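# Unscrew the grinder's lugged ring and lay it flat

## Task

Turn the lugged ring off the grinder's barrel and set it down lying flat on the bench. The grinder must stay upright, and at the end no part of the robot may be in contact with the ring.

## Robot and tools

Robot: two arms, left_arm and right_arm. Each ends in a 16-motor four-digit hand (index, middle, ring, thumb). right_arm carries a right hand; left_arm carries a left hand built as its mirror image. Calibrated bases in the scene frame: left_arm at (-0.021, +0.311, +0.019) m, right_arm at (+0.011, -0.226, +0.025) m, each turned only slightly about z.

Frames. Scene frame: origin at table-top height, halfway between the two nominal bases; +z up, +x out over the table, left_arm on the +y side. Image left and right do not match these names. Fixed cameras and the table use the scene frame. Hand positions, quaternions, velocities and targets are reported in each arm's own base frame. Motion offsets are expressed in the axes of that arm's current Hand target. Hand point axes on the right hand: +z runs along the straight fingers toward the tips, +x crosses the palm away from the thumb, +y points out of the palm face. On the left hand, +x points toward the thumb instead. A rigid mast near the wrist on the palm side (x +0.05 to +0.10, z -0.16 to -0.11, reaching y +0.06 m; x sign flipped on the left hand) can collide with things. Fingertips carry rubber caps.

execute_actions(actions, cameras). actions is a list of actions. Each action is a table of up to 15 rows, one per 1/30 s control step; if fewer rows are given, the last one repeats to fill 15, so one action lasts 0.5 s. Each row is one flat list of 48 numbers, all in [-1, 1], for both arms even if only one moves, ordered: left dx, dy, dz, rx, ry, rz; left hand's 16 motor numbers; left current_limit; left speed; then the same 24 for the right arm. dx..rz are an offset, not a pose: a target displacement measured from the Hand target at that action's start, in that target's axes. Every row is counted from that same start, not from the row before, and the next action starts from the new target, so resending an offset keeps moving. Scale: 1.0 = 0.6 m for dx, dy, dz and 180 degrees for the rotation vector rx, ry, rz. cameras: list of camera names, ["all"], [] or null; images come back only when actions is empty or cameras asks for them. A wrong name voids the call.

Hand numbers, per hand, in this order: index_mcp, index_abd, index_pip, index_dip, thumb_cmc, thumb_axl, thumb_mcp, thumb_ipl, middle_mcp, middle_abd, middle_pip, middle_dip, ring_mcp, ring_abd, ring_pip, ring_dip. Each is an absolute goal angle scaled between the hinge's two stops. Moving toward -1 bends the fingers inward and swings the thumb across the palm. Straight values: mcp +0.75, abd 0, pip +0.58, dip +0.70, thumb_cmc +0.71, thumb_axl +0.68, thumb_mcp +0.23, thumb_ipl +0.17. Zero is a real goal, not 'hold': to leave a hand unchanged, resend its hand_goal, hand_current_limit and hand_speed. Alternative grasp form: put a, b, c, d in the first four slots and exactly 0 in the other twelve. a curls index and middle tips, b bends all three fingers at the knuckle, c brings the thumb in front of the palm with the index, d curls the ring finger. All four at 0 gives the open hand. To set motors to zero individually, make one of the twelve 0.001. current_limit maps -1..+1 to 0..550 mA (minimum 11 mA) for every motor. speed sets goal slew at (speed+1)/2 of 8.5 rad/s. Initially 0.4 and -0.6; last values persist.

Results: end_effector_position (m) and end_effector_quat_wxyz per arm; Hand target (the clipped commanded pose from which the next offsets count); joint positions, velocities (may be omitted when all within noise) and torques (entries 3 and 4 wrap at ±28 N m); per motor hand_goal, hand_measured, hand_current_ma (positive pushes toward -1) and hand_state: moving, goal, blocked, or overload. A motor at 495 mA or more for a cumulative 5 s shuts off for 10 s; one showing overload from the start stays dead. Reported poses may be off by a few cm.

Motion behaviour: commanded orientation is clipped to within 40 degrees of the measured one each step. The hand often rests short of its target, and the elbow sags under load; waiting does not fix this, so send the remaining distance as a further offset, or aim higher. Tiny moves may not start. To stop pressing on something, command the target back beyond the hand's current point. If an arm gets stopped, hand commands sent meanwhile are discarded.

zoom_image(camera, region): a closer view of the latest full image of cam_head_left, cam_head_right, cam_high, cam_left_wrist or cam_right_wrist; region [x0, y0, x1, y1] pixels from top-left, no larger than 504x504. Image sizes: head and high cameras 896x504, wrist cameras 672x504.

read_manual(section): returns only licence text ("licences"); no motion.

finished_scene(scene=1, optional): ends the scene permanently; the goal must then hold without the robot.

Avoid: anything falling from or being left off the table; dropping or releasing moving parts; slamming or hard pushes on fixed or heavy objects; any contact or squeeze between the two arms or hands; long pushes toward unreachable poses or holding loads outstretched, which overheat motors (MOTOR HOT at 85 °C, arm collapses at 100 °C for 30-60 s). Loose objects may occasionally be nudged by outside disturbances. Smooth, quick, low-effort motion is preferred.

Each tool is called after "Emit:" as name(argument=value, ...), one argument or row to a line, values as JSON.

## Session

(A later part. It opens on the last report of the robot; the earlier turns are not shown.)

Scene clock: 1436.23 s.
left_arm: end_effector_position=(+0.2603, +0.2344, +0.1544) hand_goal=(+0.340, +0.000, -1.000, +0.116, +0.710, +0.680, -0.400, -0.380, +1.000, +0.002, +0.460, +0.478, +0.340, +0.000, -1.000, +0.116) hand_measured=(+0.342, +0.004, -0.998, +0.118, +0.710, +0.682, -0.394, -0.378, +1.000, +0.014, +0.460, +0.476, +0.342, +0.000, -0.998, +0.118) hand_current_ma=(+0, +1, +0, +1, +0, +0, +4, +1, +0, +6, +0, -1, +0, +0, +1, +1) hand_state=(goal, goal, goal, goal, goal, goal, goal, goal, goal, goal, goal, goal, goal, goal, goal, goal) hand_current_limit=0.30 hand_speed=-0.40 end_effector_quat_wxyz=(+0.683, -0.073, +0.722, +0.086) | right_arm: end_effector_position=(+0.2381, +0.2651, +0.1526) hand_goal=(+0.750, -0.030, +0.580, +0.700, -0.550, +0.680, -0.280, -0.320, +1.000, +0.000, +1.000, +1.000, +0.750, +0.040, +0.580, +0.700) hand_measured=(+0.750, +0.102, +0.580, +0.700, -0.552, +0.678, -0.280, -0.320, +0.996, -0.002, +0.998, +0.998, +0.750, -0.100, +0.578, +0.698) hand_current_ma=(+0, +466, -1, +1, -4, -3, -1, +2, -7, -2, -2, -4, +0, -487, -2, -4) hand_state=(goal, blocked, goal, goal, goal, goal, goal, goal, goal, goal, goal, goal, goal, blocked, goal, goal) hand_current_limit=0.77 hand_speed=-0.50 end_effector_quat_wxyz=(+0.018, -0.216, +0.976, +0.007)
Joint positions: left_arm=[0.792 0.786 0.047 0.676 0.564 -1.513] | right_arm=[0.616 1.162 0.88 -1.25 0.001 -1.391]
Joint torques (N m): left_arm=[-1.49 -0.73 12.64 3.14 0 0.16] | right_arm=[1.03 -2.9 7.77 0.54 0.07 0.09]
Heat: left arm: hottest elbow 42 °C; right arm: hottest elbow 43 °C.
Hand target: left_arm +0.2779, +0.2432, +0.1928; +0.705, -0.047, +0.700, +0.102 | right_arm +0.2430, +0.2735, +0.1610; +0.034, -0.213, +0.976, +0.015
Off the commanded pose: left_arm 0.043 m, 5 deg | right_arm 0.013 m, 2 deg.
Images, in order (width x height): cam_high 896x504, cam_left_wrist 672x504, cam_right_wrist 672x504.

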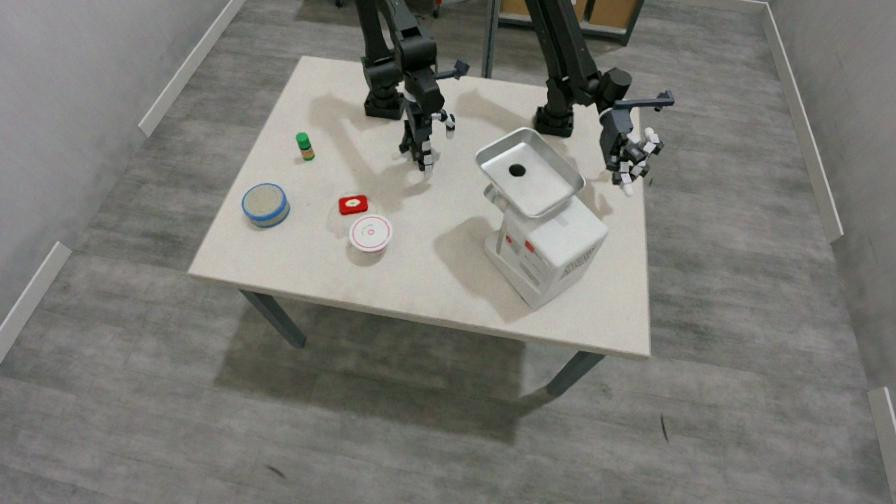

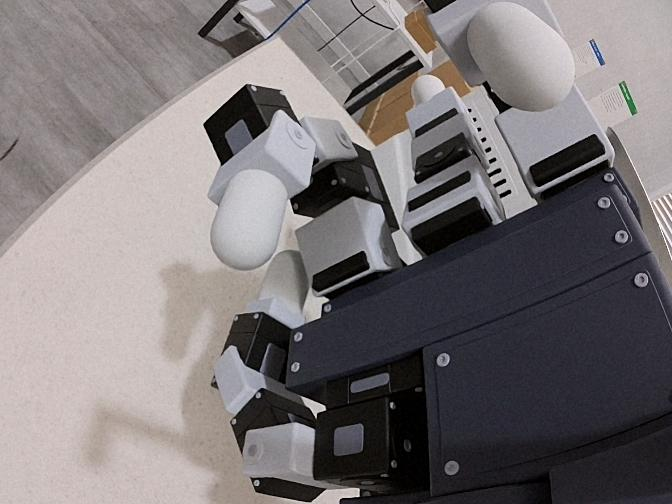

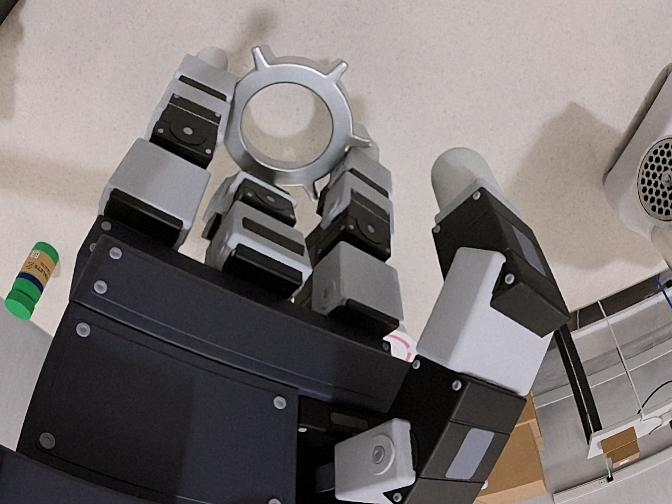

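Emit:
execute_actions(
  actions=[
    [[0,0,0,0,0,0,0.34,0,-1,0.116,0.71,0.68,-0.4,-0.38,1,0.001,0.46,0.478,0.34,0,-1,0.116,0.3,-0.4,0,0,0.04,0.002,0.012,0,0.75,-0.03,0.58,0.7,-0.55,0.68,-0.28,-0.32,1,0,1,1,0.75,0.04,0.58,0.7,0.77,-0.5]],
  ],
  cameras=["cam_right_wrist"],
)

Emit:
zoom_image(
  camera="cam_right_wrist",
  region=[140, 0, 440, 220],
)

Scene clock: 1440.47 s.
left_arm: end_effector_position=(+0.2603, +0.2344, +0.1544) hand_goal=(+0.340, +0.000, -1.000, +0.116, +0.710, +0.680, -0.400, -0.380, +1.000, +0.002, +0.460, +0.478, +0.340, +0.000, -1.000, +0.116) hand_measured=(+0.342, +0.004, -0.998, +0.118, +0.710, +0.682, -0.394, -0.378, +1.000, +0.014, +0.460, +0.476, +0.342, +0.000, -0.998, +0.118) hand_current_ma=(+0, +1, +0, +1, +0, +0, +4, +1, +0, +6, +0, -1, +0, +0, +1, +1) hand_state=(goal, goal, goal, goal, goal, goal, goal, goal, goal, goal, goal, goal, goal, goal, goal, goal) hand_current_limit=0.30 hand_speed=-0.40 end_effector_quat_wxyz=(+0.683, -0.073, +0.722, +0.086) | right_arm: end_effector_position=(+0.2394, +0.2660, +0.1289) hand_goal=(+0.750, -0.030, +0.580, +0.700, -0.550, +0.680, -0.280, -0.320, +1.000, +0.000, +1.000, +1.000, +0.750, +0.040, +0.580, +0.700) hand_measured=(+0.750, +0.102, +0.580, +0.700, -0.552, +0.678, -0.280, -0.320, +0.996, -0.002, +0.998, +0.998, +0.750, -0.100, +0.578, +0.698) hand_current_ma=(+0, +466, -1, +1, -4, -3, -1, +2, -7, -2, -2, -4, +0, -487, -2, -4) hand_state=(goal, blocked, goal, goal, goal, goal, goal, goal, goal, goal, goal, goal, goal, blocked, goal, goal) hand_current_limit=0.77 hand_speed=-0.50 end_effector_quat_wxyz=(+0.000, -0.216, +0.976, +0.000)
Joint positions: left_arm=[0.792 0.786 0.047 0.676 0.564 -1.513] | right_arm=[0.616 1.214 0.86 -1.216 0.001 -1.391]
Joint torques (N m): left_arm=[-1.49 -0.79 12.45 3.04 -0.03 0.21] | right_arm=[0.97 -3.25 7.54 0.4 0.01 0.08]
Heat: left arm: hottest elbow 42 °C; right arm: hottest elbow 44 °C.
Hand target: left_arm +0.2779, +0.2432, +0.1928; +0.705, -0.047, +0.700, +0.102 | right_arm +0.2445, +0.2745, +0.1371; +0.017, -0.213, +0.977, +0.007
Off the commanded pose: left_arm 0.043 m, 5 deg | right_arm 0.013 m, 2 deg.
Images, in order (width x height): cam_right_wrist 672x504.

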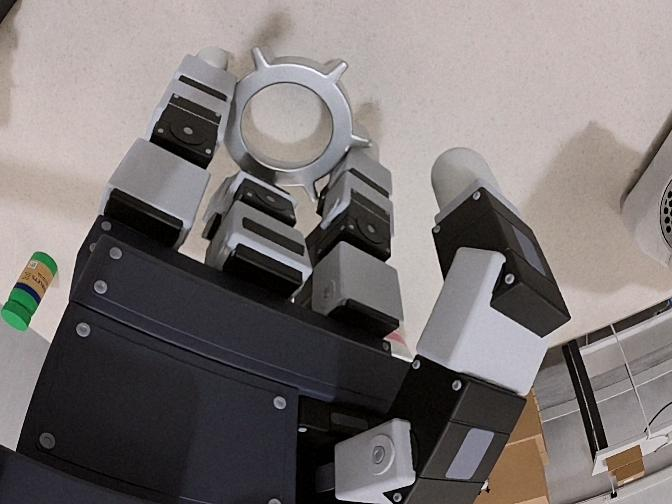

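Scaled by 1.680 from the camera's 672x504 image, which has a finer 960x720 frame.

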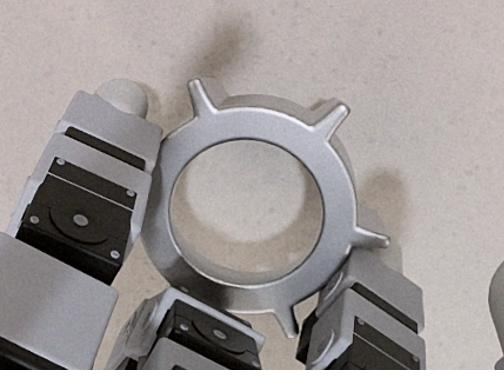

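Emit:
execute_actions(
  actions=[
    [[0,0,0,0,0,0,0.34,0,-1,0.116,0.71,0.68,-0.4,-0.38,1,0.001,0.46,0.478,0.34,0,-1,0.116,0.3,-0.4,0,0,0.027,0,0.0,0,0.75,-0.03,0.58,0.7,-0.55,0.68,-0.28,-0.32,1,0,1,1,0.75,0.04,0.58,0.7,0.77,-0.5]],
  ],
  cameras=["cam_right_wrist"],
)

Emit:
zoom_image(
  camera="cam_right_wrist",
  region=[140, 0, 440, 220],
)

Scene clock: 1447.90 s.
left_arm: end_effector_position=(+0.2603, +0.2344, +0.1544) hand_goal=(+0.340, +0.000, -1.000, +0.116, +0.710, +0.680, -0.400, -0.380, +1.000, +0.002, +0.460, +0.478, +0.340, +0.000, -1.000, +0.116) hand_measured=(+0.342, +0.004, -0.998, +0.118, +0.710, +0.682, -0.394, -0.378, +1.000, +0.014, +0.460, +0.476, +0.342, +0.000, -0.998, +0.118) hand_current_ma=(+0, +1, +0, +1, +0, +0, +4, +1, +0, +6, +0, -1, +0, +0, +1, +1) hand_state=(goal, goal, goal, goal, goal, goal, goal, goal, goal, goal, goal, goal, goal, goal, goal, goal) hand_current_limit=0.30 hand_speed=-0.40 end_effector_quat_wxyz=(+0.683, -0.073, +0.722, +0.086) | right_arm: end_effector_position=(+0.2404, +0.2668, +0.1144) hand_goal=(+0.750, -0.030, +0.580, +0.700, -0.550, +0.680, -0.280, -0.320, +1.000, +0.000, +1.000, +1.000, +0.750, +0.040, +0.580, +0.700) hand_measured=(+0.750, +0.102, +0.580, +0.700, -0.552, +0.678, -0.280, -0.320, +0.996, -0.002, +0.998, +0.998, +0.750, -0.100, +0.578, +0.698) hand_current_ma=(+0, +466, -1, +1, -4, -3, -1, +2, -7, -2, -2, -4, +0, -487, -2, -4) hand_state=(goal, blocked, goal, goal, goal, goal, goal, goal, goal, goal, goal, goal, goal, blocked, goal, goal) hand_current_limit=0.77 hand_speed=-0.50 end_effector_quat_wxyz=(+0.002, -0.216, +0.976, +0.000)
Joint positions: left_arm=[0.792 0.786 0.047 0.676 0.564 -1.513] | right_arm=[0.616 1.231 0.832 -1.167 0.001 -1.391]
Joint torques (N m): left_arm=[-1.55 -0.03 12.46 3.19 0.02 0.18] | right_arm=[1.08 -3.19 7.24 0.47 0.01 0.08]
Heat: left arm: hottest elbow 42 °C; right arm: hottest elbow 43 °C.
Hand target: left_arm +0.2779, +0.2432, +0.1928; +0.705, -0.047, +0.700, +0.102 | right_arm +0.2450, +0.2749, +0.1209; +0.017, -0.213, +0.977, +0.007
Off the commanded pose: left_arm 0.043 m, 5 deg | right_arm 0.011 m, 2 deg.
Images, in order (width x height): cam_right_wrist 672x504.

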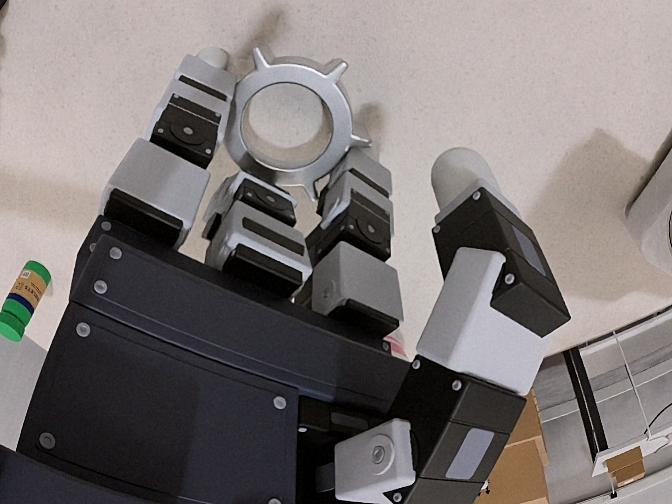

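Scaled by 1.680 from the camera's 672x504 image, which has a finer 960x720 frame.

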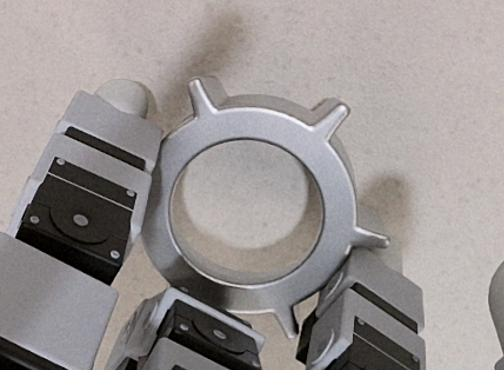

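Emit:
execute_actions(
  actions=[
    [[0,0,0,0,0,0,0.34,0,-1,0.116,0.71,0.68,-0.4,-0.38,1,0.001,0.46,0.478,0.34,0,-1,0.116,0.3,-0.4,0,0,0.016,0,0.0,0,0.75,-0.03,0.58,0.7,-0.55,0.68,-0.28,-0.32,1,0,1,1,0.75,0.04,0.58,0.7,0.77,-0.5]],
  ],
  cameras=["cam_right_wrist"],
)

Emit:
zoom_image(
  camera="cam_right_wrist",
  region=[140, 0, 440, 220],
)

Scene clock: 1450.10 s.
left_arm: end_effector_position=(+0.2603, +0.2344, +0.1544) hand_goal=(+0.340, +0.000, -1.000, +0.116, +0.710, +0.680, -0.400, -0.380, +1.000, +0.002, +0.460, +0.478, +0.340, +0.000, -1.000, +0.116) hand_measured=(+0.342, +0.004, -0.998, +0.118, +0.710, +0.682, -0.394, -0.378, +1.000, +0.014, +0.460, +0.476, +0.342, +0.000, -0.998, +0.118) hand_current_ma=(+0, +1, +0, +1, +0, +0, +4, +1, +0, +6, +0, -1, +0, +0, +1, +1) hand_state=(goal, goal, goal, goal, goal, goal, goal, goal, goal, goal, goal, goal, goal, goal, goal, goal) hand_current_limit=0.30 hand_speed=-0.40 end_effector_quat_wxyz=(+0.683, -0.073, +0.722, +0.086) | right_arm: end_effector_position=(+0.2406, +0.2669, +0.1055) hand_goal=(+0.750, -0.030, +0.580, +0.700, -0.550, +0.680, -0.280, -0.320, +1.000, +0.000, +1.000, +1.000, +0.750, +0.040, +0.580, +0.700) hand_measured=(+0.750, +0.102, +0.580, +0.700, -0.552, +0.678, -0.280, -0.320, +0.996, -0.002, +0.998, +0.998, +0.750, -0.100, +0.578, +0.698) hand_current_ma=(+0, +466, -1, +1, -4, -3, -1, +2, -7, -2, -2, -4, +0, -487, -2, -4) hand_state=(goal, blocked, goal, goal, goal, goal, goal, goal, goal, goal, goal, goal, goal, blocked, goal, goal) hand_current_limit=0.77 hand_speed=-0.50 end_effector_quat_wxyz=(+0.003, -0.216, +0.976, +0.001)
Joint positions: left_arm=[0.792 0.786 0.047 0.676 0.564 -1.513] | right_arm=[0.616 1.242 0.815 -1.138 0.001 -1.391]
Joint torques (N m): left_arm=[-1.49 -0.79 12.42 3.03 0.01 0.16] | right_arm=[1.08 -3.08 7.13 0.4 0.02 0.07]
Heat: left arm: hottest elbow 42 °C; right arm: hottest elbow 43 °C.
Hand target: left_arm +0.2779, +0.2432, +0.1928; +0.705, -0.047, +0.700, +0.102 | right_arm +0.2453, +0.2751, +0.1113; +0.017, -0.213, +0.977, +0.007
Off the commanded pose: left_arm 0.043 m, 5 deg | right_arm 0.011 m, 2 deg.
Images, in order (width x height): cam_right_wrist 672x504.

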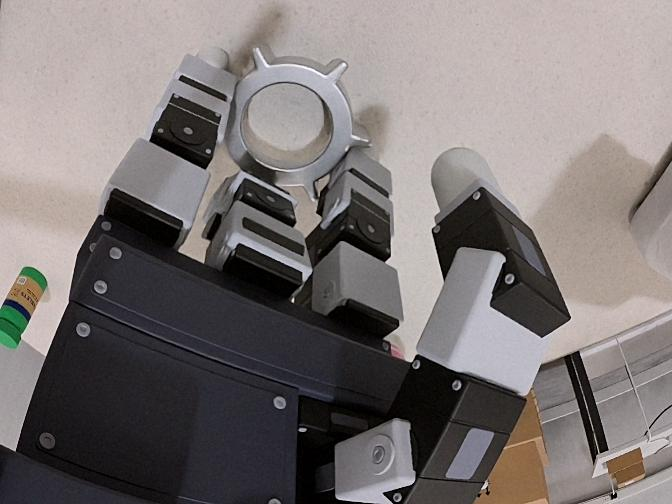

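Scaled by 1.680 from the camera's 672x504 image, which has a finer 960x720 frame.

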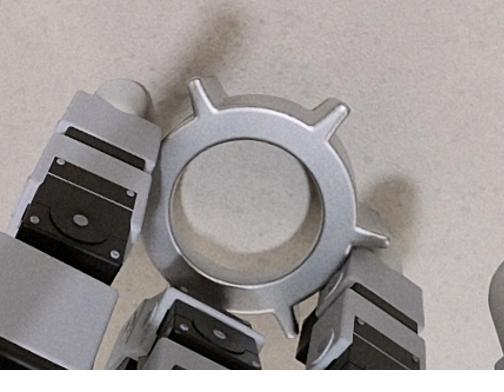

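Emit:
execute_actions(
  actions=[
    [[0,0,0,0,0,0,0.34,0,-1,0.116,0.71,0.68,-0.4,-0.38,1,0.001,0.46,0.478,0.34,0,-1,0.116,0.3,-0.4,0,0,0.009,0,0.0,0,0.75,-0.03,0.58,0.7,-0.55,0.68,-0.28,-0.32,1,0,1,1,0.75,0.04,0.58,0.7,0.77,-0.5]],
  ],
  cameras=["cam_right_wrist"],
)

Emit:
zoom_image(
  camera="cam_right_wrist",
  region=[140, 0, 440, 220],
)

Scene clock: 1452.17 s.
left_arm: end_effector_position=(+0.2603, +0.2344, +0.1544) hand_goal=(+0.340, +0.000, -1.000, +0.116, +0.710, +0.680, -0.400, -0.380, +1.000, +0.002, +0.460, +0.478, +0.340, +0.000, -1.000, +0.116) hand_measured=(+0.342, +0.004, -0.998, +0.118, +0.710, +0.682, -0.394, -0.378, +1.000, +0.014, +0.460, +0.476, +0.342, +0.000, -0.998, +0.118) hand_current_ma=(+0, +1, +0, +1, +0, +0, +4, +1, +0, +6, +0, -1, +0, +0, +1, +1) hand_state=(goal, goal, goal, goal, goal, goal, goal, goal, goal, goal, goal, goal, goal, goal, goal, goal) hand_current_limit=0.30 hand_speed=-0.40 end_effector_quat_wxyz=(+0.683, -0.073, +0.722, +0.086) | right_arm: end_effector_position=(+0.2421, +0.2680, +0.1033) hand_goal=(+0.750, -0.030, +0.580, +0.700, -0.550, +0.680, -0.280, -0.320, +1.000, +0.000, +1.000, +1.000, +0.750, +0.040, +0.580, +0.700) hand_measured=(+0.750, +0.102, +0.580, +0.700, -0.552, +0.678, -0.280, -0.320, +0.996, -0.002, +0.998, +0.998, +0.750, -0.100, +0.578, +0.698) hand_current_ma=(+0, +466, -1, +1, -4, -3, -1, +2, -7, -2, -2, -4, +0, -487, -2, -4) hand_state=(goal, blocked, goal, goal, goal, goal, goal, goal, goal, goal, goal, goal, goal, blocked, goal, goal) hand_current_limit=0.77 hand_speed=-0.50 end_effector_quat_wxyz=(+0.007, -0.216, +0.976, +0.002)
Joint positions: left_arm=[0.792 0.786 0.047 0.676 0.564 -1.513] | right_arm=[0.616 1.245 0.811 -1.123 0.001 -1.391]
Joint torques (N m): left_arm=[-1.14 -0.21 12.33 3.02 0 0.23] | right_arm=[1.03 -2.78 6.8 0.55 0.02 0.09]
Heat: left arm: hottest elbow 42 °C; right arm: hottest elbow 43 °C.
Hand target: left_arm +0.2779, +0.2432, +0.1928; +0.705, -0.047, +0.700, +0.102 | right_arm +0.2454, +0.2752, +0.1059; +0.017, -0.213, +0.977, +0.007
Off the commanded pose: left_arm 0.043 m, 5 deg | right_arm 0.008 m, 1 deg.
Images, in order (width x height): cam_right_wrist 672x504.

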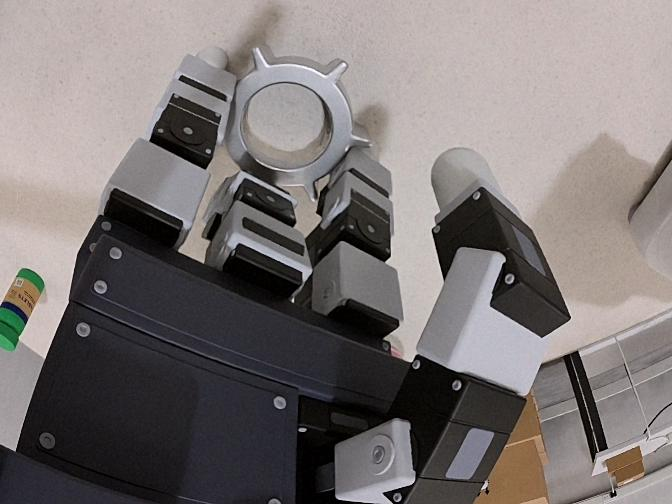

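Scaled by 1.680 from the camera's 672x504 image, which has a finer 960x720 frame.

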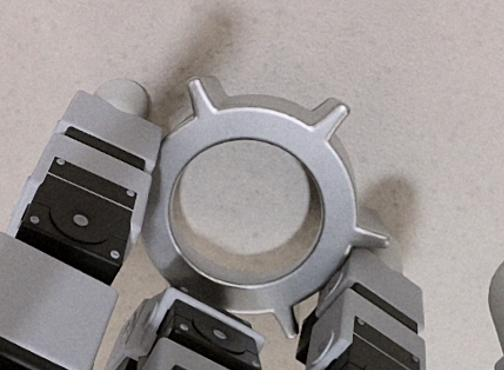

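Emit:
execute_actions(
  actions=[
    [[0,0,0,0,0,0,0.34,0,-1,0.116,0.71,0.68,-0.4,-0.38,1,0.001,0.46,0.478,0.34,0,-1,0.116,0.3,-0.4,0,0,0.006,0,0.0,0,0.75,-0.03,0.58,0.7,-0.55,0.68,-0.28,-0.32,1,0,1,1,0.75,0.04,0.58,0.7,0.77,-0.5]],
  ],
  cameras=[],
)

Scene clock: 1455.70 s.
left_arm: end_effector_position=(+0.2603, +0.2344, +0.1544) hand_goal=(+0.340, +0.000, -1.000, +0.116, +0.710, +0.680, -0.400, -0.380, +1.000, +0.002, +0.460, +0.478, +0.340, +0.000, -1.000, +0.116) hand_measured=(+0.342, +0.004, -0.998, +0.118, +0.710, +0.682, -0.394, -0.378, +1.000, +0.014, +0.460, +0.476, +0.342, +0.000, -0.998, +0.118) hand_current_ma=(+0, +1, +0, +1, +0, +0, +4, +1, +0, +6, +0, -1, +0, +0, +1, +1) hand_state=(goal, goal, goal, goal, goal, goal, goal, goal, goal, goal, goal, goal, goal, goal, goal, goal) hand_current_limit=0.30 hand_speed=-0.40 end_effector_quat_wxyz=(+0.683, -0.073, +0.722, +0.086) | right_arm: end_effector_position=(+0.2416, +0.2682, +0.1027) hand_goal=(+0.750, -0.030, +0.580, +0.700, -0.550, +0.680, -0.280, -0.320, +1.000, +0.000, +1.000, +1.000, +0.750, +0.040, +0.580, +0.700) hand_measured=(+0.752, +0.102, +0.580, +0.700, -0.552, +0.678, -0.280, -0.320, +0.996, -0.002, +0.998, +0.998, +0.750, -0.100, +0.578, +0.698) hand_current_ma=(+3, +466, +1, +1, -4, -3, -1, +2, -7, -2, -2, -4, +0, -487, -2, -4) hand_state=(goal, blocked, goal, goal, goal, goal, goal, goal, goal, goal, goal, goal, goal, blocked, goal, goal) hand_current_limit=0.77 hand_speed=-0.50 end_effector_quat_wxyz=(+0.007, -0.216, +0.976, +0.002)
Joint positions: left_arm=[0.792 0.786 0.047 0.676 0.564 -1.513] | right_arm=[0.617 1.245 0.809 -1.121 0.001 -1.39]
Joint torques (N m): left_arm=[-1.49 -0.56 12.41 3.17 -0.03 0.18] | right_arm=[0.91 -2.61 6.5 0.84 0.02 0.08]
Heat: left arm: hottest elbow 42 °C; right arm: hottest elbow 43 °C.
Hand target: left_arm +0.2779, +0.2432, +0.1928; +0.705, -0.047, +0.700, +0.102 | right_arm +0.2455, +0.2753, +0.1023; +0.017, -0.213, +0.977, +0.007
Off the commanded pose: left_arm 0.043 m, 5 deg | right_arm 0.008 m, 1 deg.
No camera images: "cameras" was empty.

Emit:
execute_actions(
  actions=[],
  cameras=["all"],
)

Emit:
zoom_image(
  camera="cam_right_wrist",
  region=[200, 30, 390, 210],
)

Emit:
zoom_image(
  camera="cam_high",
  region=[390, 120, 470, 200],
)

Emit:
zoom_image(
  camera="cam_head_left",
  region=[400, 260, 520, 380],
)

Scene clock: 1457.77 s.
left_arm: end_effector_position=(+0.2603, +0.2344, +0.1544) hand_goal=(+0.340, +0.000, -1.000, +0.116, +0.710, +0.680, -0.400, -0.380, +1.000, +0.002, +0.460, +0.478, +0.340, +0.000, -1.000, +0.116) hand_measured=(+0.342, +0.004, -0.998, +0.118, +0.710, +0.682, -0.394, -0.378, +1.000, +0.014, +0.460, +0.476, +0.342, +0.000, -0.998, +0.118) hand_current_ma=(+0, +1, +0, +1, +0, +0, +4, +1, +0, +6, +0, -1, +0, +0, +1, +1) hand_state=(goal, goal, goal, goal, goal, goal, goal, goal, goal, goal, goal, goal, goal, goal, goal, goal) hand_current_limit=0.30 hand_speed=-0.40 end_effector_quat_wxyz=(+0.683, -0.073, +0.722, +0.086) | right_arm: end_effector_position=(+0.2416, +0.2682, +0.1027) hand_goal=(+0.750, -0.030, +0.580, +0.700, -0.550, +0.680, -0.280, -0.320, +1.000, +0.000, +1.000, +1.000, +0.750, +0.040, +0.580, +0.700) hand_measured=(+0.752, +0.102, +0.580, +0.700, -0.552, +0.678, -0.280, -0.320, +0.996, -0.002, +0.998, +0.998, +0.750, -0.100, +0.578, +0.698) hand_current_ma=(+3, +466, +1, +1, -4, -3, -1, +2, -7, -2, -2, -4, +0, -487, -2, -4) hand_state=(goal, blocked, goal, goal, goal, goal, goal, goal, goal, goal, goal, goal, goal, blocked, goal, goal) hand_current_limit=0.77 hand_speed=-0.50 end_effector_quat_wxyz=(+0.007, -0.216, +0.976, +0.002)
Joint positions: left_arm=[0.792 0.786 0.047 0.676 0.564 -1.513] | right_arm=[0.617 1.245 0.809 -1.121 0.001 -1.39]
Joint velocities: within noise
Joint torques (N m): left_arm=[-1.2 -0.62 12.4 3.03 -0.05 0.2] | right_arm=[0.97 -2.67 6.46 0.84 0.02 0.09]
Heat: left arm: hottest elbow 42 °C; right arm: hottest elbow 43 °C.
Hand target: left_arm +0.2779, +0.2432, +0.1928; +0.705, -0.047, +0.700, +0.102 | right_arm +0.2455, +0.2753, +0.1023; +0.017, -0.213, +0.977, +0.007
Off the commanded pose: left_arm 0.043 m, 5 deg | right_arm 0.008 m, 1 deg.

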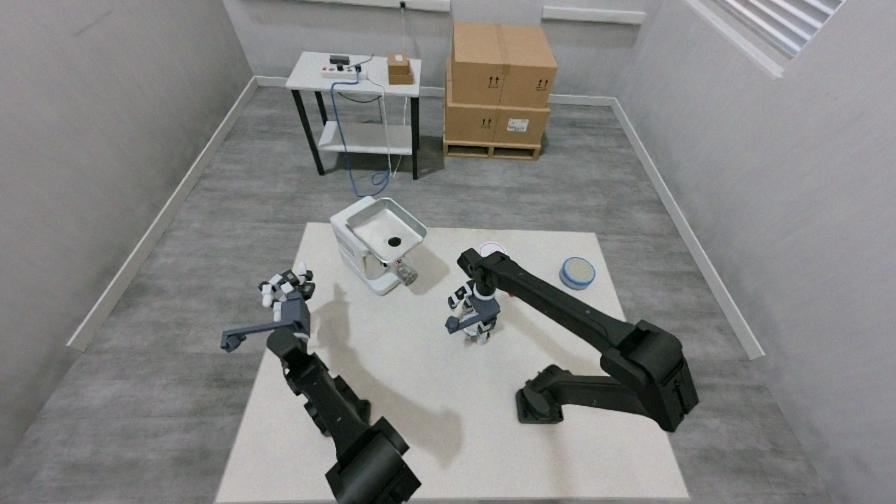

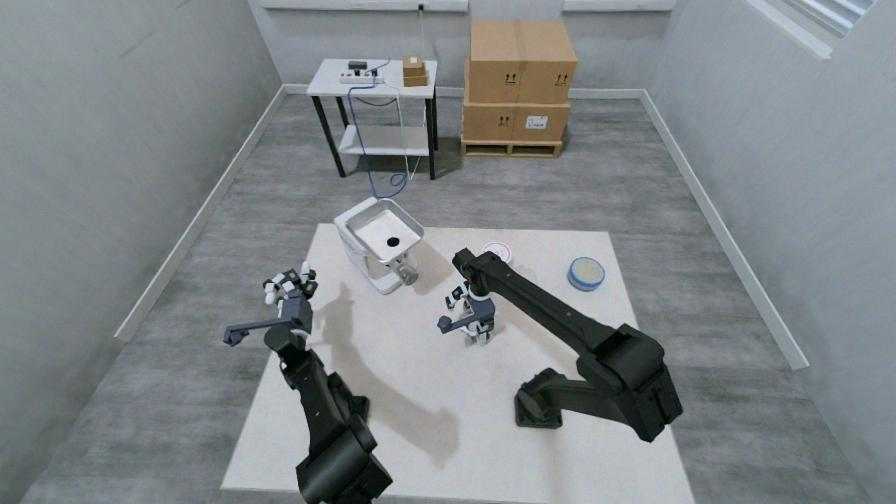

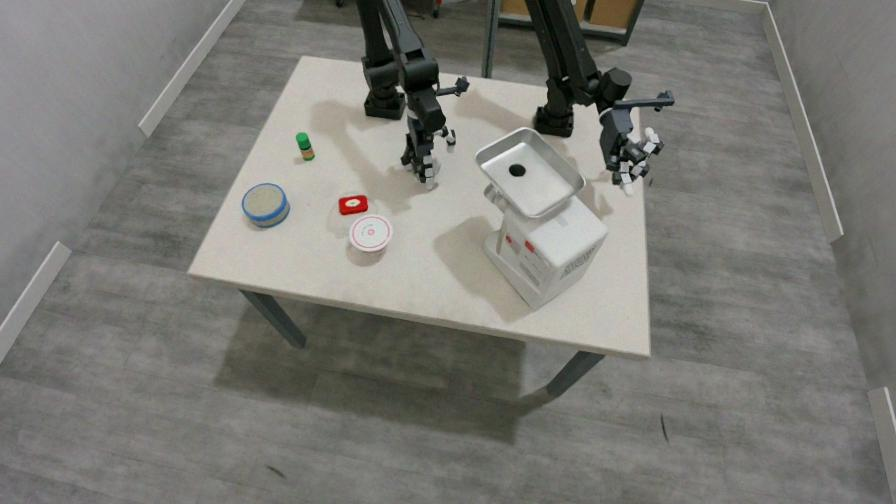

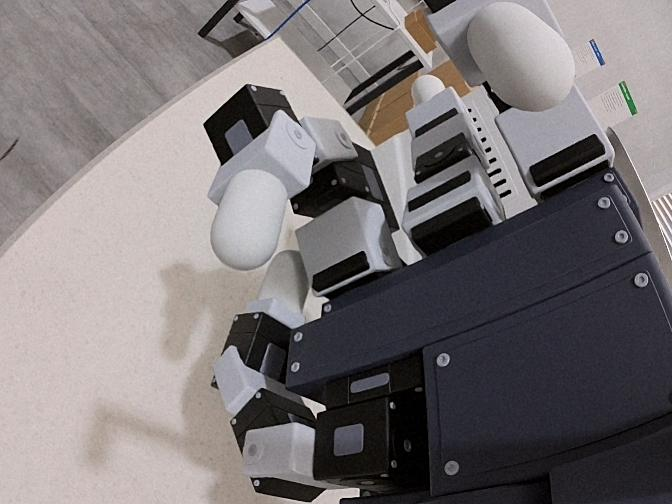

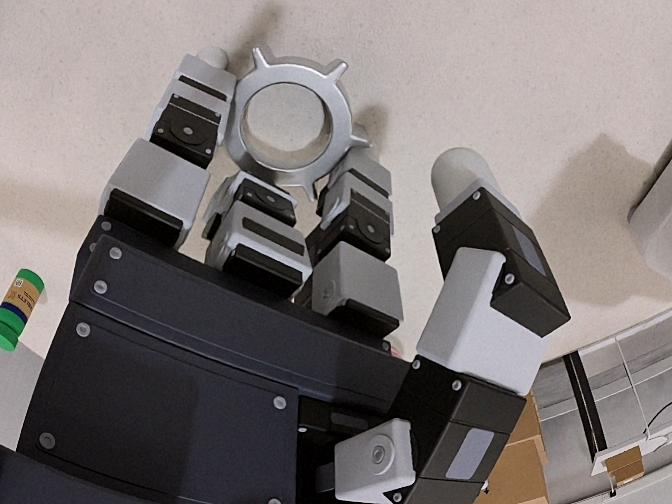

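Scaled by 2.653 from the camera's 672x504 image, which has a finer 960x720 frame.

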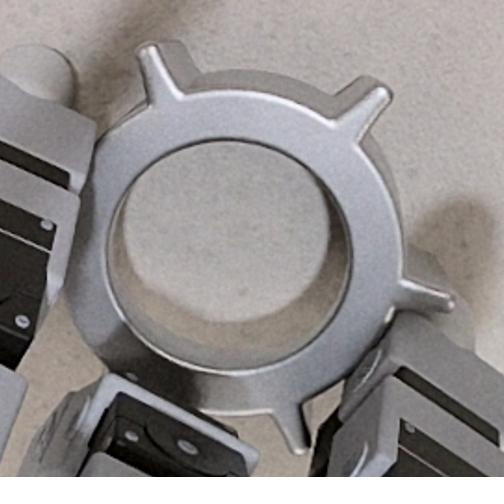

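Scaled by 6.300.

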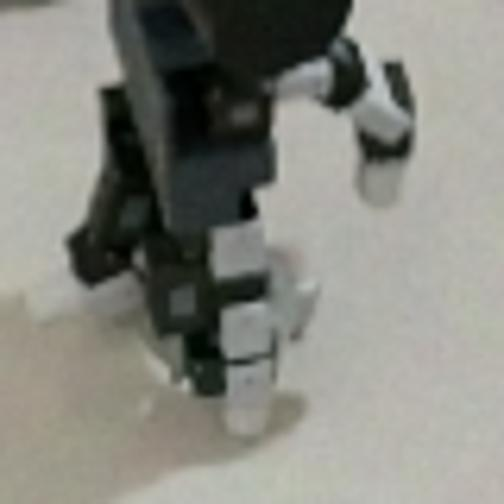

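Scaled by 4.200.

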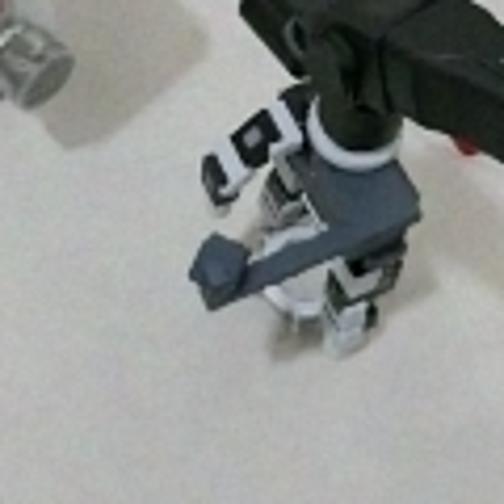

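Emit:
execute_actions(
  actions=[
    [[0,0,0,0,0,0,0.34,0,-1,0.116,0.71,0.68,-0.4,-0.38,1,0.001,0.46,0.478,0.34,0,-1,0.116,0.3,-0.4,0,0,0,0,0,0,0.75,0.05,0.58,0.7,-0.55,0.68,-0.28,-0.32,1,0,1,1,0.75,-0.045,0.58,0.7,0.4,-0.8]],
    [[0,0,0,0,0,0,0.34,0,-1,0.116,0.71,0.68,-0.4,-0.38,1,0.001,0.46,0.478,0.34,0,-1,0.116,0.3,-0.4,0,0,0,0,0,0,0.75,0.085,0.58,0.7,-0.55,0.68,-0.28,-0.32,1,0,1,1,0.75,-0.08,0.58,0.7,0.4,-0.8]],
  ],
  cameras=["cam_right_wrist"],
)

Emit:
zoom_image(
  camera="cam_right_wrist",
  region=[200, 30, 390, 210],
)

Scene clock: 1462.63 s.
left_arm: end_effector_position=(+0.2603, +0.2344, +0.1544) hand_goal=(+0.340, +0.000, -1.000, +0.116, +0.710, +0.680, -0.400, -0.380, +1.000, +0.002, +0.460, +0.478, +0.340, +0.000, -1.000, +0.116) hand_measured=(+0.342, +0.004, -0.998, +0.118, +0.710, +0.682, -0.394, -0.378, +1.000, +0.014, +0.460, +0.476, +0.342, +0.000, -0.998, +0.118) hand_current_ma=(+0, +1, +0, +1, +0, +0, +4, +1, +0, +6, +0, -1, +0, +0, +1, +1) hand_state=(goal, goal, goal, goal, goal, goal, goal, goal, goal, goal, goal, goal, goal, goal, goal, goal) hand_current_limit=0.30 hand_speed=-0.40 end_effector_quat_wxyz=(+0.683, -0.073, +0.722, +0.086) | right_arm: end_effector_position=(+0.2440, +0.2696, +0.1031) hand_goal=(+0.750, +0.086, +0.580, +0.700, -0.550, +0.680, -0.280, -0.320, +1.000, +0.000, +1.000, +1.000, +0.750, -0.080, +0.580, +0.700) hand_measured=(+0.752, +0.082, +0.580, +0.700, -0.552, +0.678, -0.280, -0.320, +0.996, -0.002, +0.998, +0.998, +0.750, -0.084, +0.578, +0.698) hand_current_ma=(+3, -8, +1, +1, -3, -3, -1, +2, -8, -2, -2, -4, +0, -5, -2, -4) hand_state=(goal, goal, goal, goal, goal, goal, goal, goal, goal, goal, goal, goal, goal, goal, goal, goal) hand_current_limit=0.40 hand_speed=-0.80 end_effector_quat_wxyz=(+0.011, -0.213, +0.977, +0.004)
Joint positions: left_arm=[0.792 0.786 0.047 0.676 0.564 -1.513] | right_arm=[0.617 1.245 0.809 -1.112 0.001 -1.384]
Joint torques (N m): left_arm=[-1.73 -0.21 12.46 3.02 -0.05 0.26] | right_arm=[0.97 -2.55 6.52 0.58 0.03 0.09]
Heat: left arm: hottest elbow 42 °C; right arm: hottest elbow 43 °C.
Hand target: left_arm +0.2779, +0.2432, +0.1928; +0.705, -0.047, +0.700, +0.102 | right_arm +0.2455, +0.2753, +0.1023; +0.017, -0.213, +0.977, +0.007
Off the commanded pose: left_arm 0.043 m, 5 deg | right_arm 0.006 m, 1 deg.
Images, in order (width x height): cam_right_wrist 672x504.

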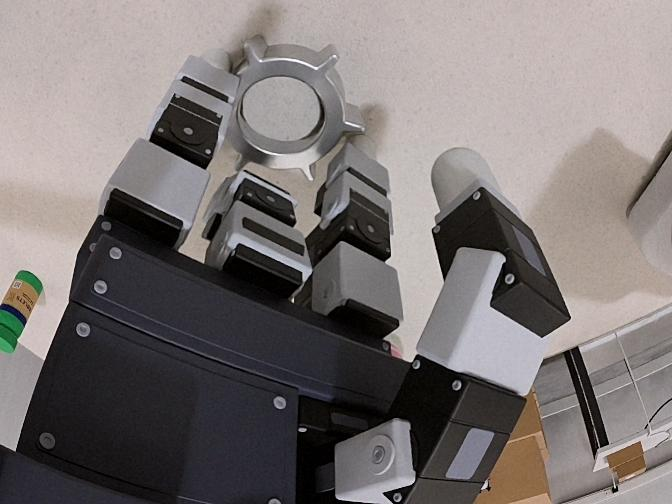

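Scaled by 2.653 from the camera's 672x504 image, which has a finer 960x720 frame.

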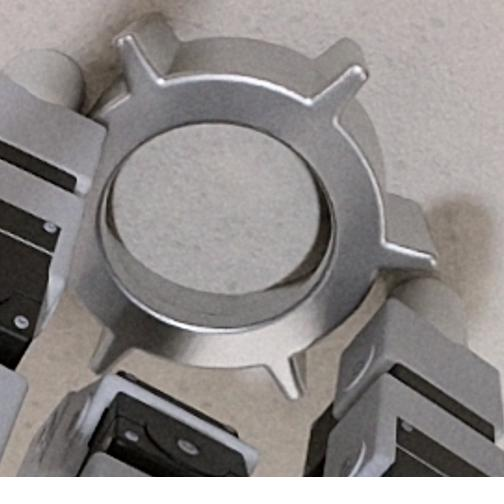

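Emit:
execute_actions(
  actions=[
    [[0,0,0,0,0,0,0.34,0,-1,0.116,0.71,0.68,-0.4,-0.38,1,0.001,0.46,0.478,0.34,0,-1,0.116,0.3,-0.4,0,0,0,0,0,0,0.75,0.12,0.58,0.7,-0.55,0.68,-0.28,-0.32,1,0,1,1,0.75,-0.12,0.58,0.7,0.4,-0.8]],
    [[0,0,0,0,0,0,0.34,0,-1,0.116,0.71,0.68,-0.4,-0.38,1,0.001,0.46,0.478,0.34,0,-1,0.116,0.3,-0.4,0,0,0,0,0,0,0.75,0.2,0.58,0.7,-0.55,0.68,-0.28,-0.32,1,0,1,1,0.75,-0.2,0.58,0.7,0.4,-0.8]],
  ],
  cameras=["cam_right_wrist"],
)

Emit:
zoom_image(
  camera="cam_right_wrist",
  region=[200, 30, 390, 210],
)

Scene clock: 1466.97 s.
left_arm: end_effector_position=(+0.2603, +0.2344, +0.1544) hand_goal=(+0.340, +0.000, -1.000, +0.116, +0.710, +0.680, -0.400, -0.380, +1.000, +0.002, +0.460, +0.478, +0.340, +0.000, -1.000, +0.116) hand_measured=(+0.342, +0.004, -0.998, +0.118, +0.710, +0.682, -0.394, -0.378, +1.000, +0.014, +0.460, +0.476, +0.342, +0.000, -0.998, +0.118) hand_current_ma=(+0, +1, +0, +1, +0, +0, +4, +1, +0, +6, +0, -1, +0, +0, +1, +1) hand_state=(goal, goal, goal, goal, goal, goal, goal, goal, goal, goal, goal, goal, goal, goal, goal, goal) hand_current_limit=0.30 hand_speed=-0.40 end_effector_quat_wxyz=(+0.683, -0.073, +0.722, +0.086) | right_arm: end_effector_position=(+0.2435, +0.2701, +0.1017) hand_goal=(+0.750, +0.200, +0.580, +0.700, -0.550, +0.680, -0.280, -0.320, +1.000, +0.000, +1.000, +1.000, +0.750, -0.200, +0.580, +0.700) hand_measured=(+0.752, +0.194, +0.580, +0.700, -0.552, +0.678, -0.280, -0.320, +0.996, -0.002, +0.998, +0.998, +0.750, -0.194, +0.578, +0.698) hand_current_ma=(+3, -11, +1, +1, -3, -3, -1, +2, -8, -2, -2, -4, +0, +11, -2, -4) hand_state=(goal, goal, goal, goal, goal, goal, goal, goal, goal, goal, goal, goal, goal, goal, goal, goal) hand_current_limit=0.40 hand_speed=-0.80 end_effector_quat_wxyz=(+0.010, -0.216, +0.976, +0.003)
Joint positions: left_arm=[0.792 0.786 0.047 0.676 0.564 -1.513] | right_arm=[0.619 1.249 0.809 -1.11 0.001 -1.387]
Joint torques (N m): left_arm=[-1.73 -0.26 12.51 3.14 -0.1 0.2] | right_arm=[1.03 -2.73 6.48 0.47 0.03 0.09]
Heat: left arm: hottest elbow 42 °C; right arm: hottest elbow 43 °C.
Hand target: left_arm +0.2779, +0.2432, +0.1928; +0.705, -0.047, +0.700, +0.102 | right_arm +0.2455, +0.2753, +0.1023; +0.017, -0.213, +0.977, +0.007
Off the commanded pose: left_arm 0.043 m, 5 deg | right_arm 0.006 m, 1 deg.
Images, in order (width x height): cam_right_wrist 672x504.

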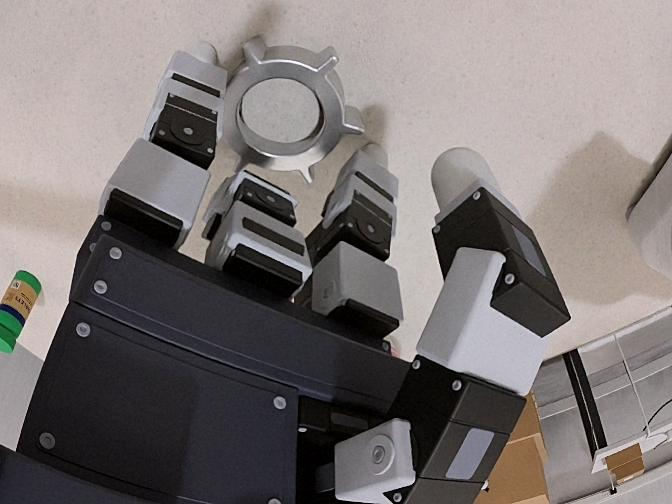

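Scaled by 2.653 from the camera's 672x504 image, which has a finer 960x720 frame.

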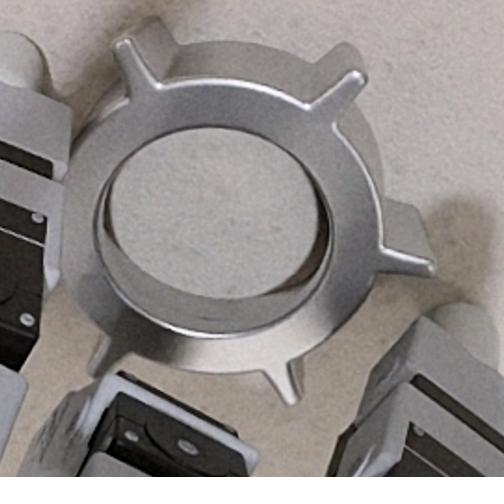

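Emit:
execute_actions(
  actions=[
    [[0,0,0,0,0,0,0.34,0,-1,0.116,0.71,0.68,-0.4,-0.38,1,0.001,0.46,0.478,0.34,0,-1,0.116,0.3,-0.4,0,0,0,0,0,0,0.75,0.28,0.58,0.7,-0.55,0.68,-0.28,-0.32,1,0,1,1,0.75,-0.28,0.58,0.7,0.4,-0.7]],
    [[0,0,0,0,0,0,0.34,0,-1,0.116,0.71,0.68,-0.4,-0.38,1,0.001,0.46,0.478,0.34,0,-1,0.116,0.3,-0.4,0,0,-0.025,0,0,0,0.75,0.28,0.58,0.7,-0.55,0.68,-0.28,-0.32,1,0,1,1,0.75,-0.28,0.58,0.7,0.4,-0.7]],
  ],
  cameras=["cam_right_wrist"],
)

Emit:
zoom_image(
  camera="cam_right_wrist",
  region=[200, 30, 390, 210],
)

Scene clock: 1472.37 s.
left_arm: end_effector_position=(+0.2603, +0.2344, +0.1544) hand_goal=(+0.340, +0.000, -1.000, +0.116, +0.710, +0.680, -0.400, -0.380, +1.000, +0.002, +0.460, +0.478, +0.340, +0.000, -1.000, +0.116) hand_measured=(+0.342, +0.004, -0.998, +0.118, +0.710, +0.682, -0.394, -0.378, +1.000, +0.014, +0.460, +0.476, +0.342, +0.000, -0.998, +0.118) hand_current_ma=(+0, +1, +0, +1, +0, +0, +4, +1, +0, +6, +0, -1, +0, +0, +1, +1) hand_state=(goal, goal, goal, goal, goal, goal, goal, goal, goal, goal, goal, goal, goal, goal, goal, goal) hand_current_limit=0.30 hand_speed=-0.40 end_effector_quat_wxyz=(+0.683, -0.073, +0.722, +0.086) | right_arm: end_effector_position=(+0.2389, +0.2668, +0.1008) hand_goal=(+0.750, +0.280, +0.580, +0.700, -0.550, +0.680, -0.280, -0.320, +1.000, +0.000, +1.000, +1.000, +0.750, -0.280, +0.580, +0.700) hand_measured=(+0.752, +0.274, +0.580, +0.700, -0.552, +0.678, -0.280, -0.320, +0.996, -0.002, +0.998, +0.998, +0.750, -0.274, +0.578, +0.698) hand_current_ma=(+3, -10, +1, +1, -3, -3, -1, +2, -8, -2, -2, -4, +0, +13, -2, -4) hand_state=(goal, goal, goal, goal, goal, goal, goal, goal, goal, goal, goal, goal, goal, goal, goal, goal) hand_current_limit=0.40 hand_speed=-0.70 end_effector_quat_wxyz=(-0.001, -0.216, +0.976, -0.001)
Joint positions: left_arm=[0.792 0.786 0.047 0.676 0.564 -1.513] | right_arm=[0.619 1.249 0.809 -1.133 0.001 -1.387]
Joint torques (N m): left_arm=[-1.26 -0.32 12.48 3.1 -0.04 0.22] | right_arm=[0.91 -4.19 8.31 -0.35 0.01 0.07]
Heat: left arm: hottest elbow 42 °C; right arm: hottest elbow 42 °C.
Hand target: left_arm +0.2779, +0.2432, +0.1928; +0.705, -0.047, +0.700, +0.102 | right_arm +0.2451, +0.2749, +0.1173; +0.017, -0.213, +0.977, +0.007
Off the commanded pose: left_arm 0.043 m, 5 deg | right_arm 0.019 m, 2 deg.
Images, in order (width x height): cam_right_wrist 672x504.

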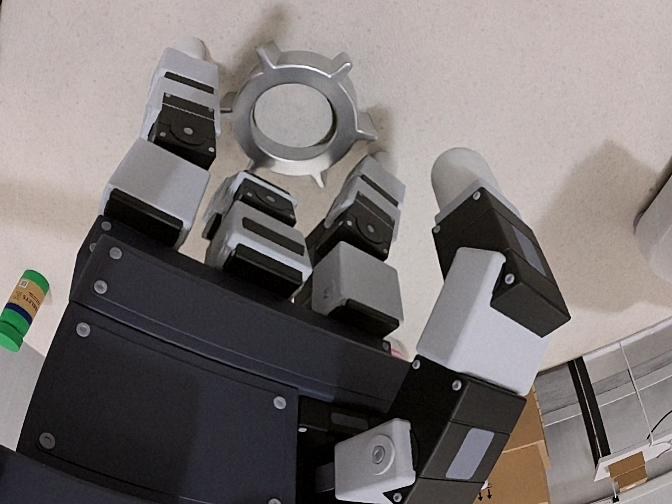

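Scaled by 2.653 from the camera's 672x504 image, which has a finer 960x720 frame.

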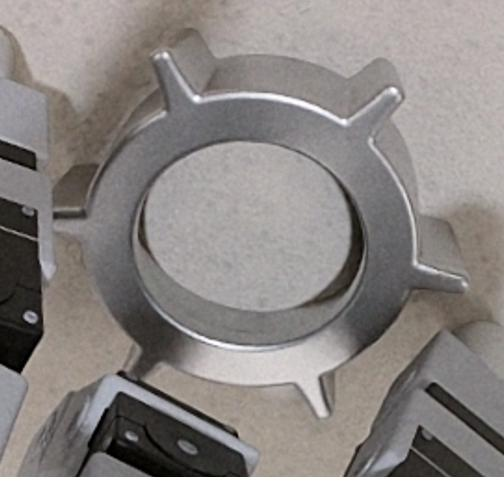

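Emit:
execute_actions(
  actions=[
    [[0,0,0,0,0,0,0.34,0,-1,0.116,0.71,0.68,-0.4,-0.38,1,0.001,0.46,0.478,0.34,0,-1,0.116,0.3,-0.4,0,0,-0.025,0,0,0,0.75,0.28,0.58,0.7,-0.55,0.68,-0.28,-0.32,1,0,1,1,0.75,-0.28,0.58,0.7,0.4,-0.7]],
  ],
  cameras=["cam_right_wrist"],
)

Scene clock: 1474.80 s.
left_arm: end_effector_position=(+0.2603, +0.2344, +0.1544) hand_goal=(+0.340, +0.000, -1.000, +0.116, +0.710, +0.680, -0.400, -0.380, +1.000, +0.002, +0.460, +0.478, +0.340, +0.000, -1.000, +0.116) hand_measured=(+0.342, +0.004, -0.998, +0.118, +0.710, +0.682, -0.394, -0.378, +1.000, +0.014, +0.460, +0.476, +0.342, +0.000, -0.998, +0.118) hand_current_ma=(+0, +1, +0, +1, +0, +0, +4, +1, +0, +6, +0, -1, +0, +0, +1, +1) hand_state=(goal, goal, goal, goal, goal, goal, goal, goal, goal, goal, goal, goal, goal, goal, goal, goal) hand_current_limit=0.30 hand_speed=-0.40 end_effector_quat_wxyz=(+0.683, -0.073, +0.722, +0.086) | right_arm: end_effector_position=(+0.2303, +0.2605, +0.1056) hand_goal=(+0.750, +0.280, +0.580, +0.700, -0.550, +0.680, -0.280, -0.320, +1.000, +0.000, +1.000, +1.000, +0.750, -0.280, +0.580, +0.700) hand_measured=(+0.752, +0.276, +0.580, +0.700, -0.552, +0.678, -0.280, -0.320, +0.996, -0.002, +0.998, +0.998, +0.750, -0.274, +0.578, +0.698) hand_current_ma=(+2, -9, +1, +1, -3, -3, -1, +2, -8, -2, -2, -4, +0, +13, -2, -4) hand_state=(goal, goal, goal, goal, goal, goal, goal, goal, goal, goal, goal, goal, goal, goal, goal, goal) hand_current_limit=0.40 hand_speed=-0.70 end_effector_quat_wxyz=(-0.013, -0.214, +0.977, -0.006)
Joint positions: left_arm=[0.792 0.786 0.047 0.676 0.564 -1.513] | right_arm=[0.619 1.23 0.809 -1.179 0.001 -1.384]
Joint torques (N m): left_arm=[-0.91 -0.38 12.37 3.02 -0.02 0.22] | right_arm=[1.03 -4.07 10.26 -0.43 -0.01 0.07]
Heat: left arm: hottest elbow 42 °C; right arm: hottest elbow 42 °C.
Hand target: left_arm +0.2779, +0.2432, +0.1928; +0.705, -0.047, +0.700, +0.102 | right_arm +0.2446, +0.2746, +0.1323; +0.017, -0.213, +0.977, +0.007
Off the commanded pose: left_arm 0.043 m, 5 deg | right_arm 0.033 m, 4 deg.
Images, in order (width x height): cam_right_wrist 672x504.

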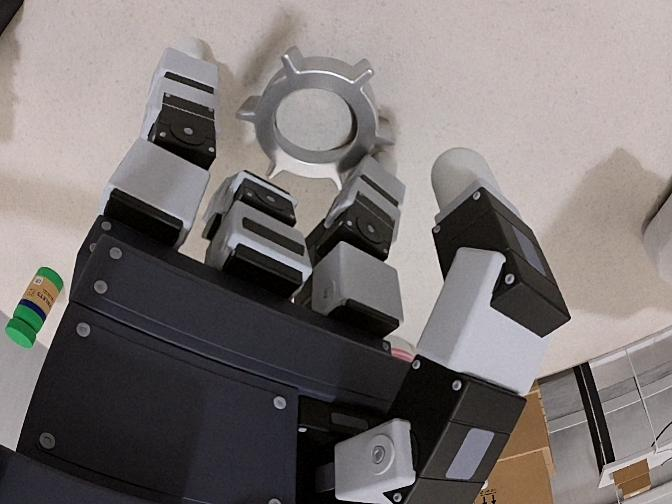

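Emit:
execute_actions(
  actions=[
    [[0,0,0,0,0,0,0.34,0,-1,0.116,0.71,0.68,-0.4,-0.38,1,0.001,0.46,0.478,0.34,0,-1,0.116,0.3,-0.4,-0.006,0,-0.012,0,0,0,0.75,0.5,0.58,0.7,-0.55,0.68,-0.28,-0.32,1,0,1,1,0.75,-0.28,0.58,0.7,0.5,-0.5]],
    [[0,0,0,0,0,0,0.34,0,-1,0.116,0.71,0.68,-0.4,-0.38,1,0.001,0.46,0.478,0.34,0,-1,0.116,0.3,-0.4,-0.006,0,-0.02,0,0,0,0.75,0.5,0.58,0.7,-0.55,0.68,-0.28,-0.32,1,0,1,1,0.75,-0.28,0.58,0.7,0.5,-0.5]],
  ],
  cameras=["cam_right_wrist"],
)

Scene clock: 1477.70 s.
left_arm: end_effector_position=(+0.2603, +0.2344, +0.1544) hand_goal=(+0.340, +0.000, -1.000, +0.116, +0.710, +0.680, -0.400, -0.380, +1.000, +0.002, +0.460, +0.478, +0.340, +0.000, -1.000, +0.116) hand_measured=(+0.342, +0.004, -0.998, +0.118, +0.710, +0.682, -0.394, -0.378, +1.000, +0.014, +0.460, +0.476, +0.342, +0.000, -0.998, +0.118) hand_current_ma=(+0, +1, +0, +1, +0, +0, +4, +1, +0, +6, +0, -1, +0, +0, +1, +1) hand_state=(goal, goal, goal, goal, goal, goal, goal, goal, goal, goal, goal, goal, goal, goal, goal, goal) hand_current_limit=0.30 hand_speed=-0.40 end_effector_quat_wxyz=(+0.683, -0.073, +0.722, +0.086) | right_arm: end_effector_position=(+0.2329, +0.2624, +0.1208) hand_goal=(+0.750, +0.500, +0.580, +0.700, -0.550, +0.680, -0.280, -0.320, +1.000, +0.000, +1.000, +1.000, +0.750, -0.280, +0.580, +0.700) hand_measured=(+0.752, +0.494, +0.580, +0.700, -0.552, +0.678, -0.280, -0.320, +0.996, -0.002, +0.998, +0.998, +0.750, -0.274, +0.578, +0.698) hand_current_ma=(+2, -14, +1, +1, -3, -3, -1, +2, -8, -2, -2, -4, +0, +13, -2, -4) hand_state=(goal, goal, goal, goal, goal, goal, goal, goal, goal, goal, goal, goal, goal, goal, goal, goal) hand_current_limit=0.50 hand_speed=-0.50 end_effector_quat_wxyz=(-0.017, -0.214, +0.977, -0.008)
Joint positions: left_arm=[0.792 0.786 0.047 0.676 0.564 -1.513] | right_arm=[0.619 1.226 0.851 -1.233 0.001 -1.384]
Joint torques (N m): left_arm=[-1.32 0.38 12.23 3.08 -0.03 0.2] | right_arm=[0.62 -4.13 11.19 -0.4 -0.01 0.03]
Heat: left arm: hottest elbow 42 °C; right arm: hottest elbow 43 °C.
Hand target: left_arm +0.2779, +0.2432, +0.1928; +0.705, -0.047, +0.700, +0.102 | right_arm +0.2506, +0.2772, +0.1517; +0.017, -0.213, +0.977, +0.007
Off the commanded pose: left_arm 0.043 m, 5 deg | right_arm 0.039 m, 4 deg.
Images, in order (width x height): cam_right_wrist 672x504.

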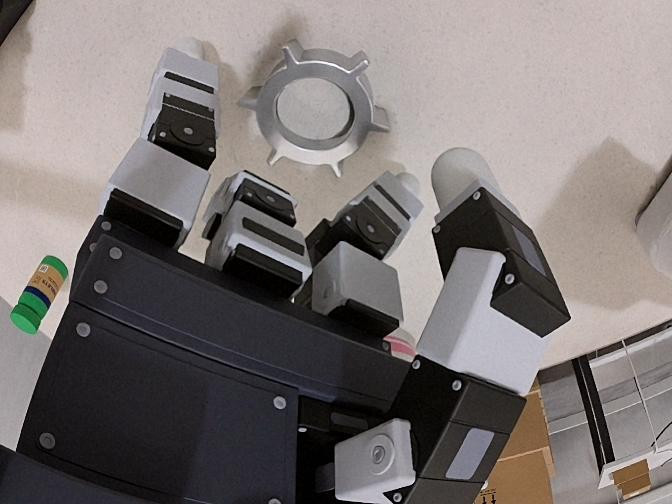

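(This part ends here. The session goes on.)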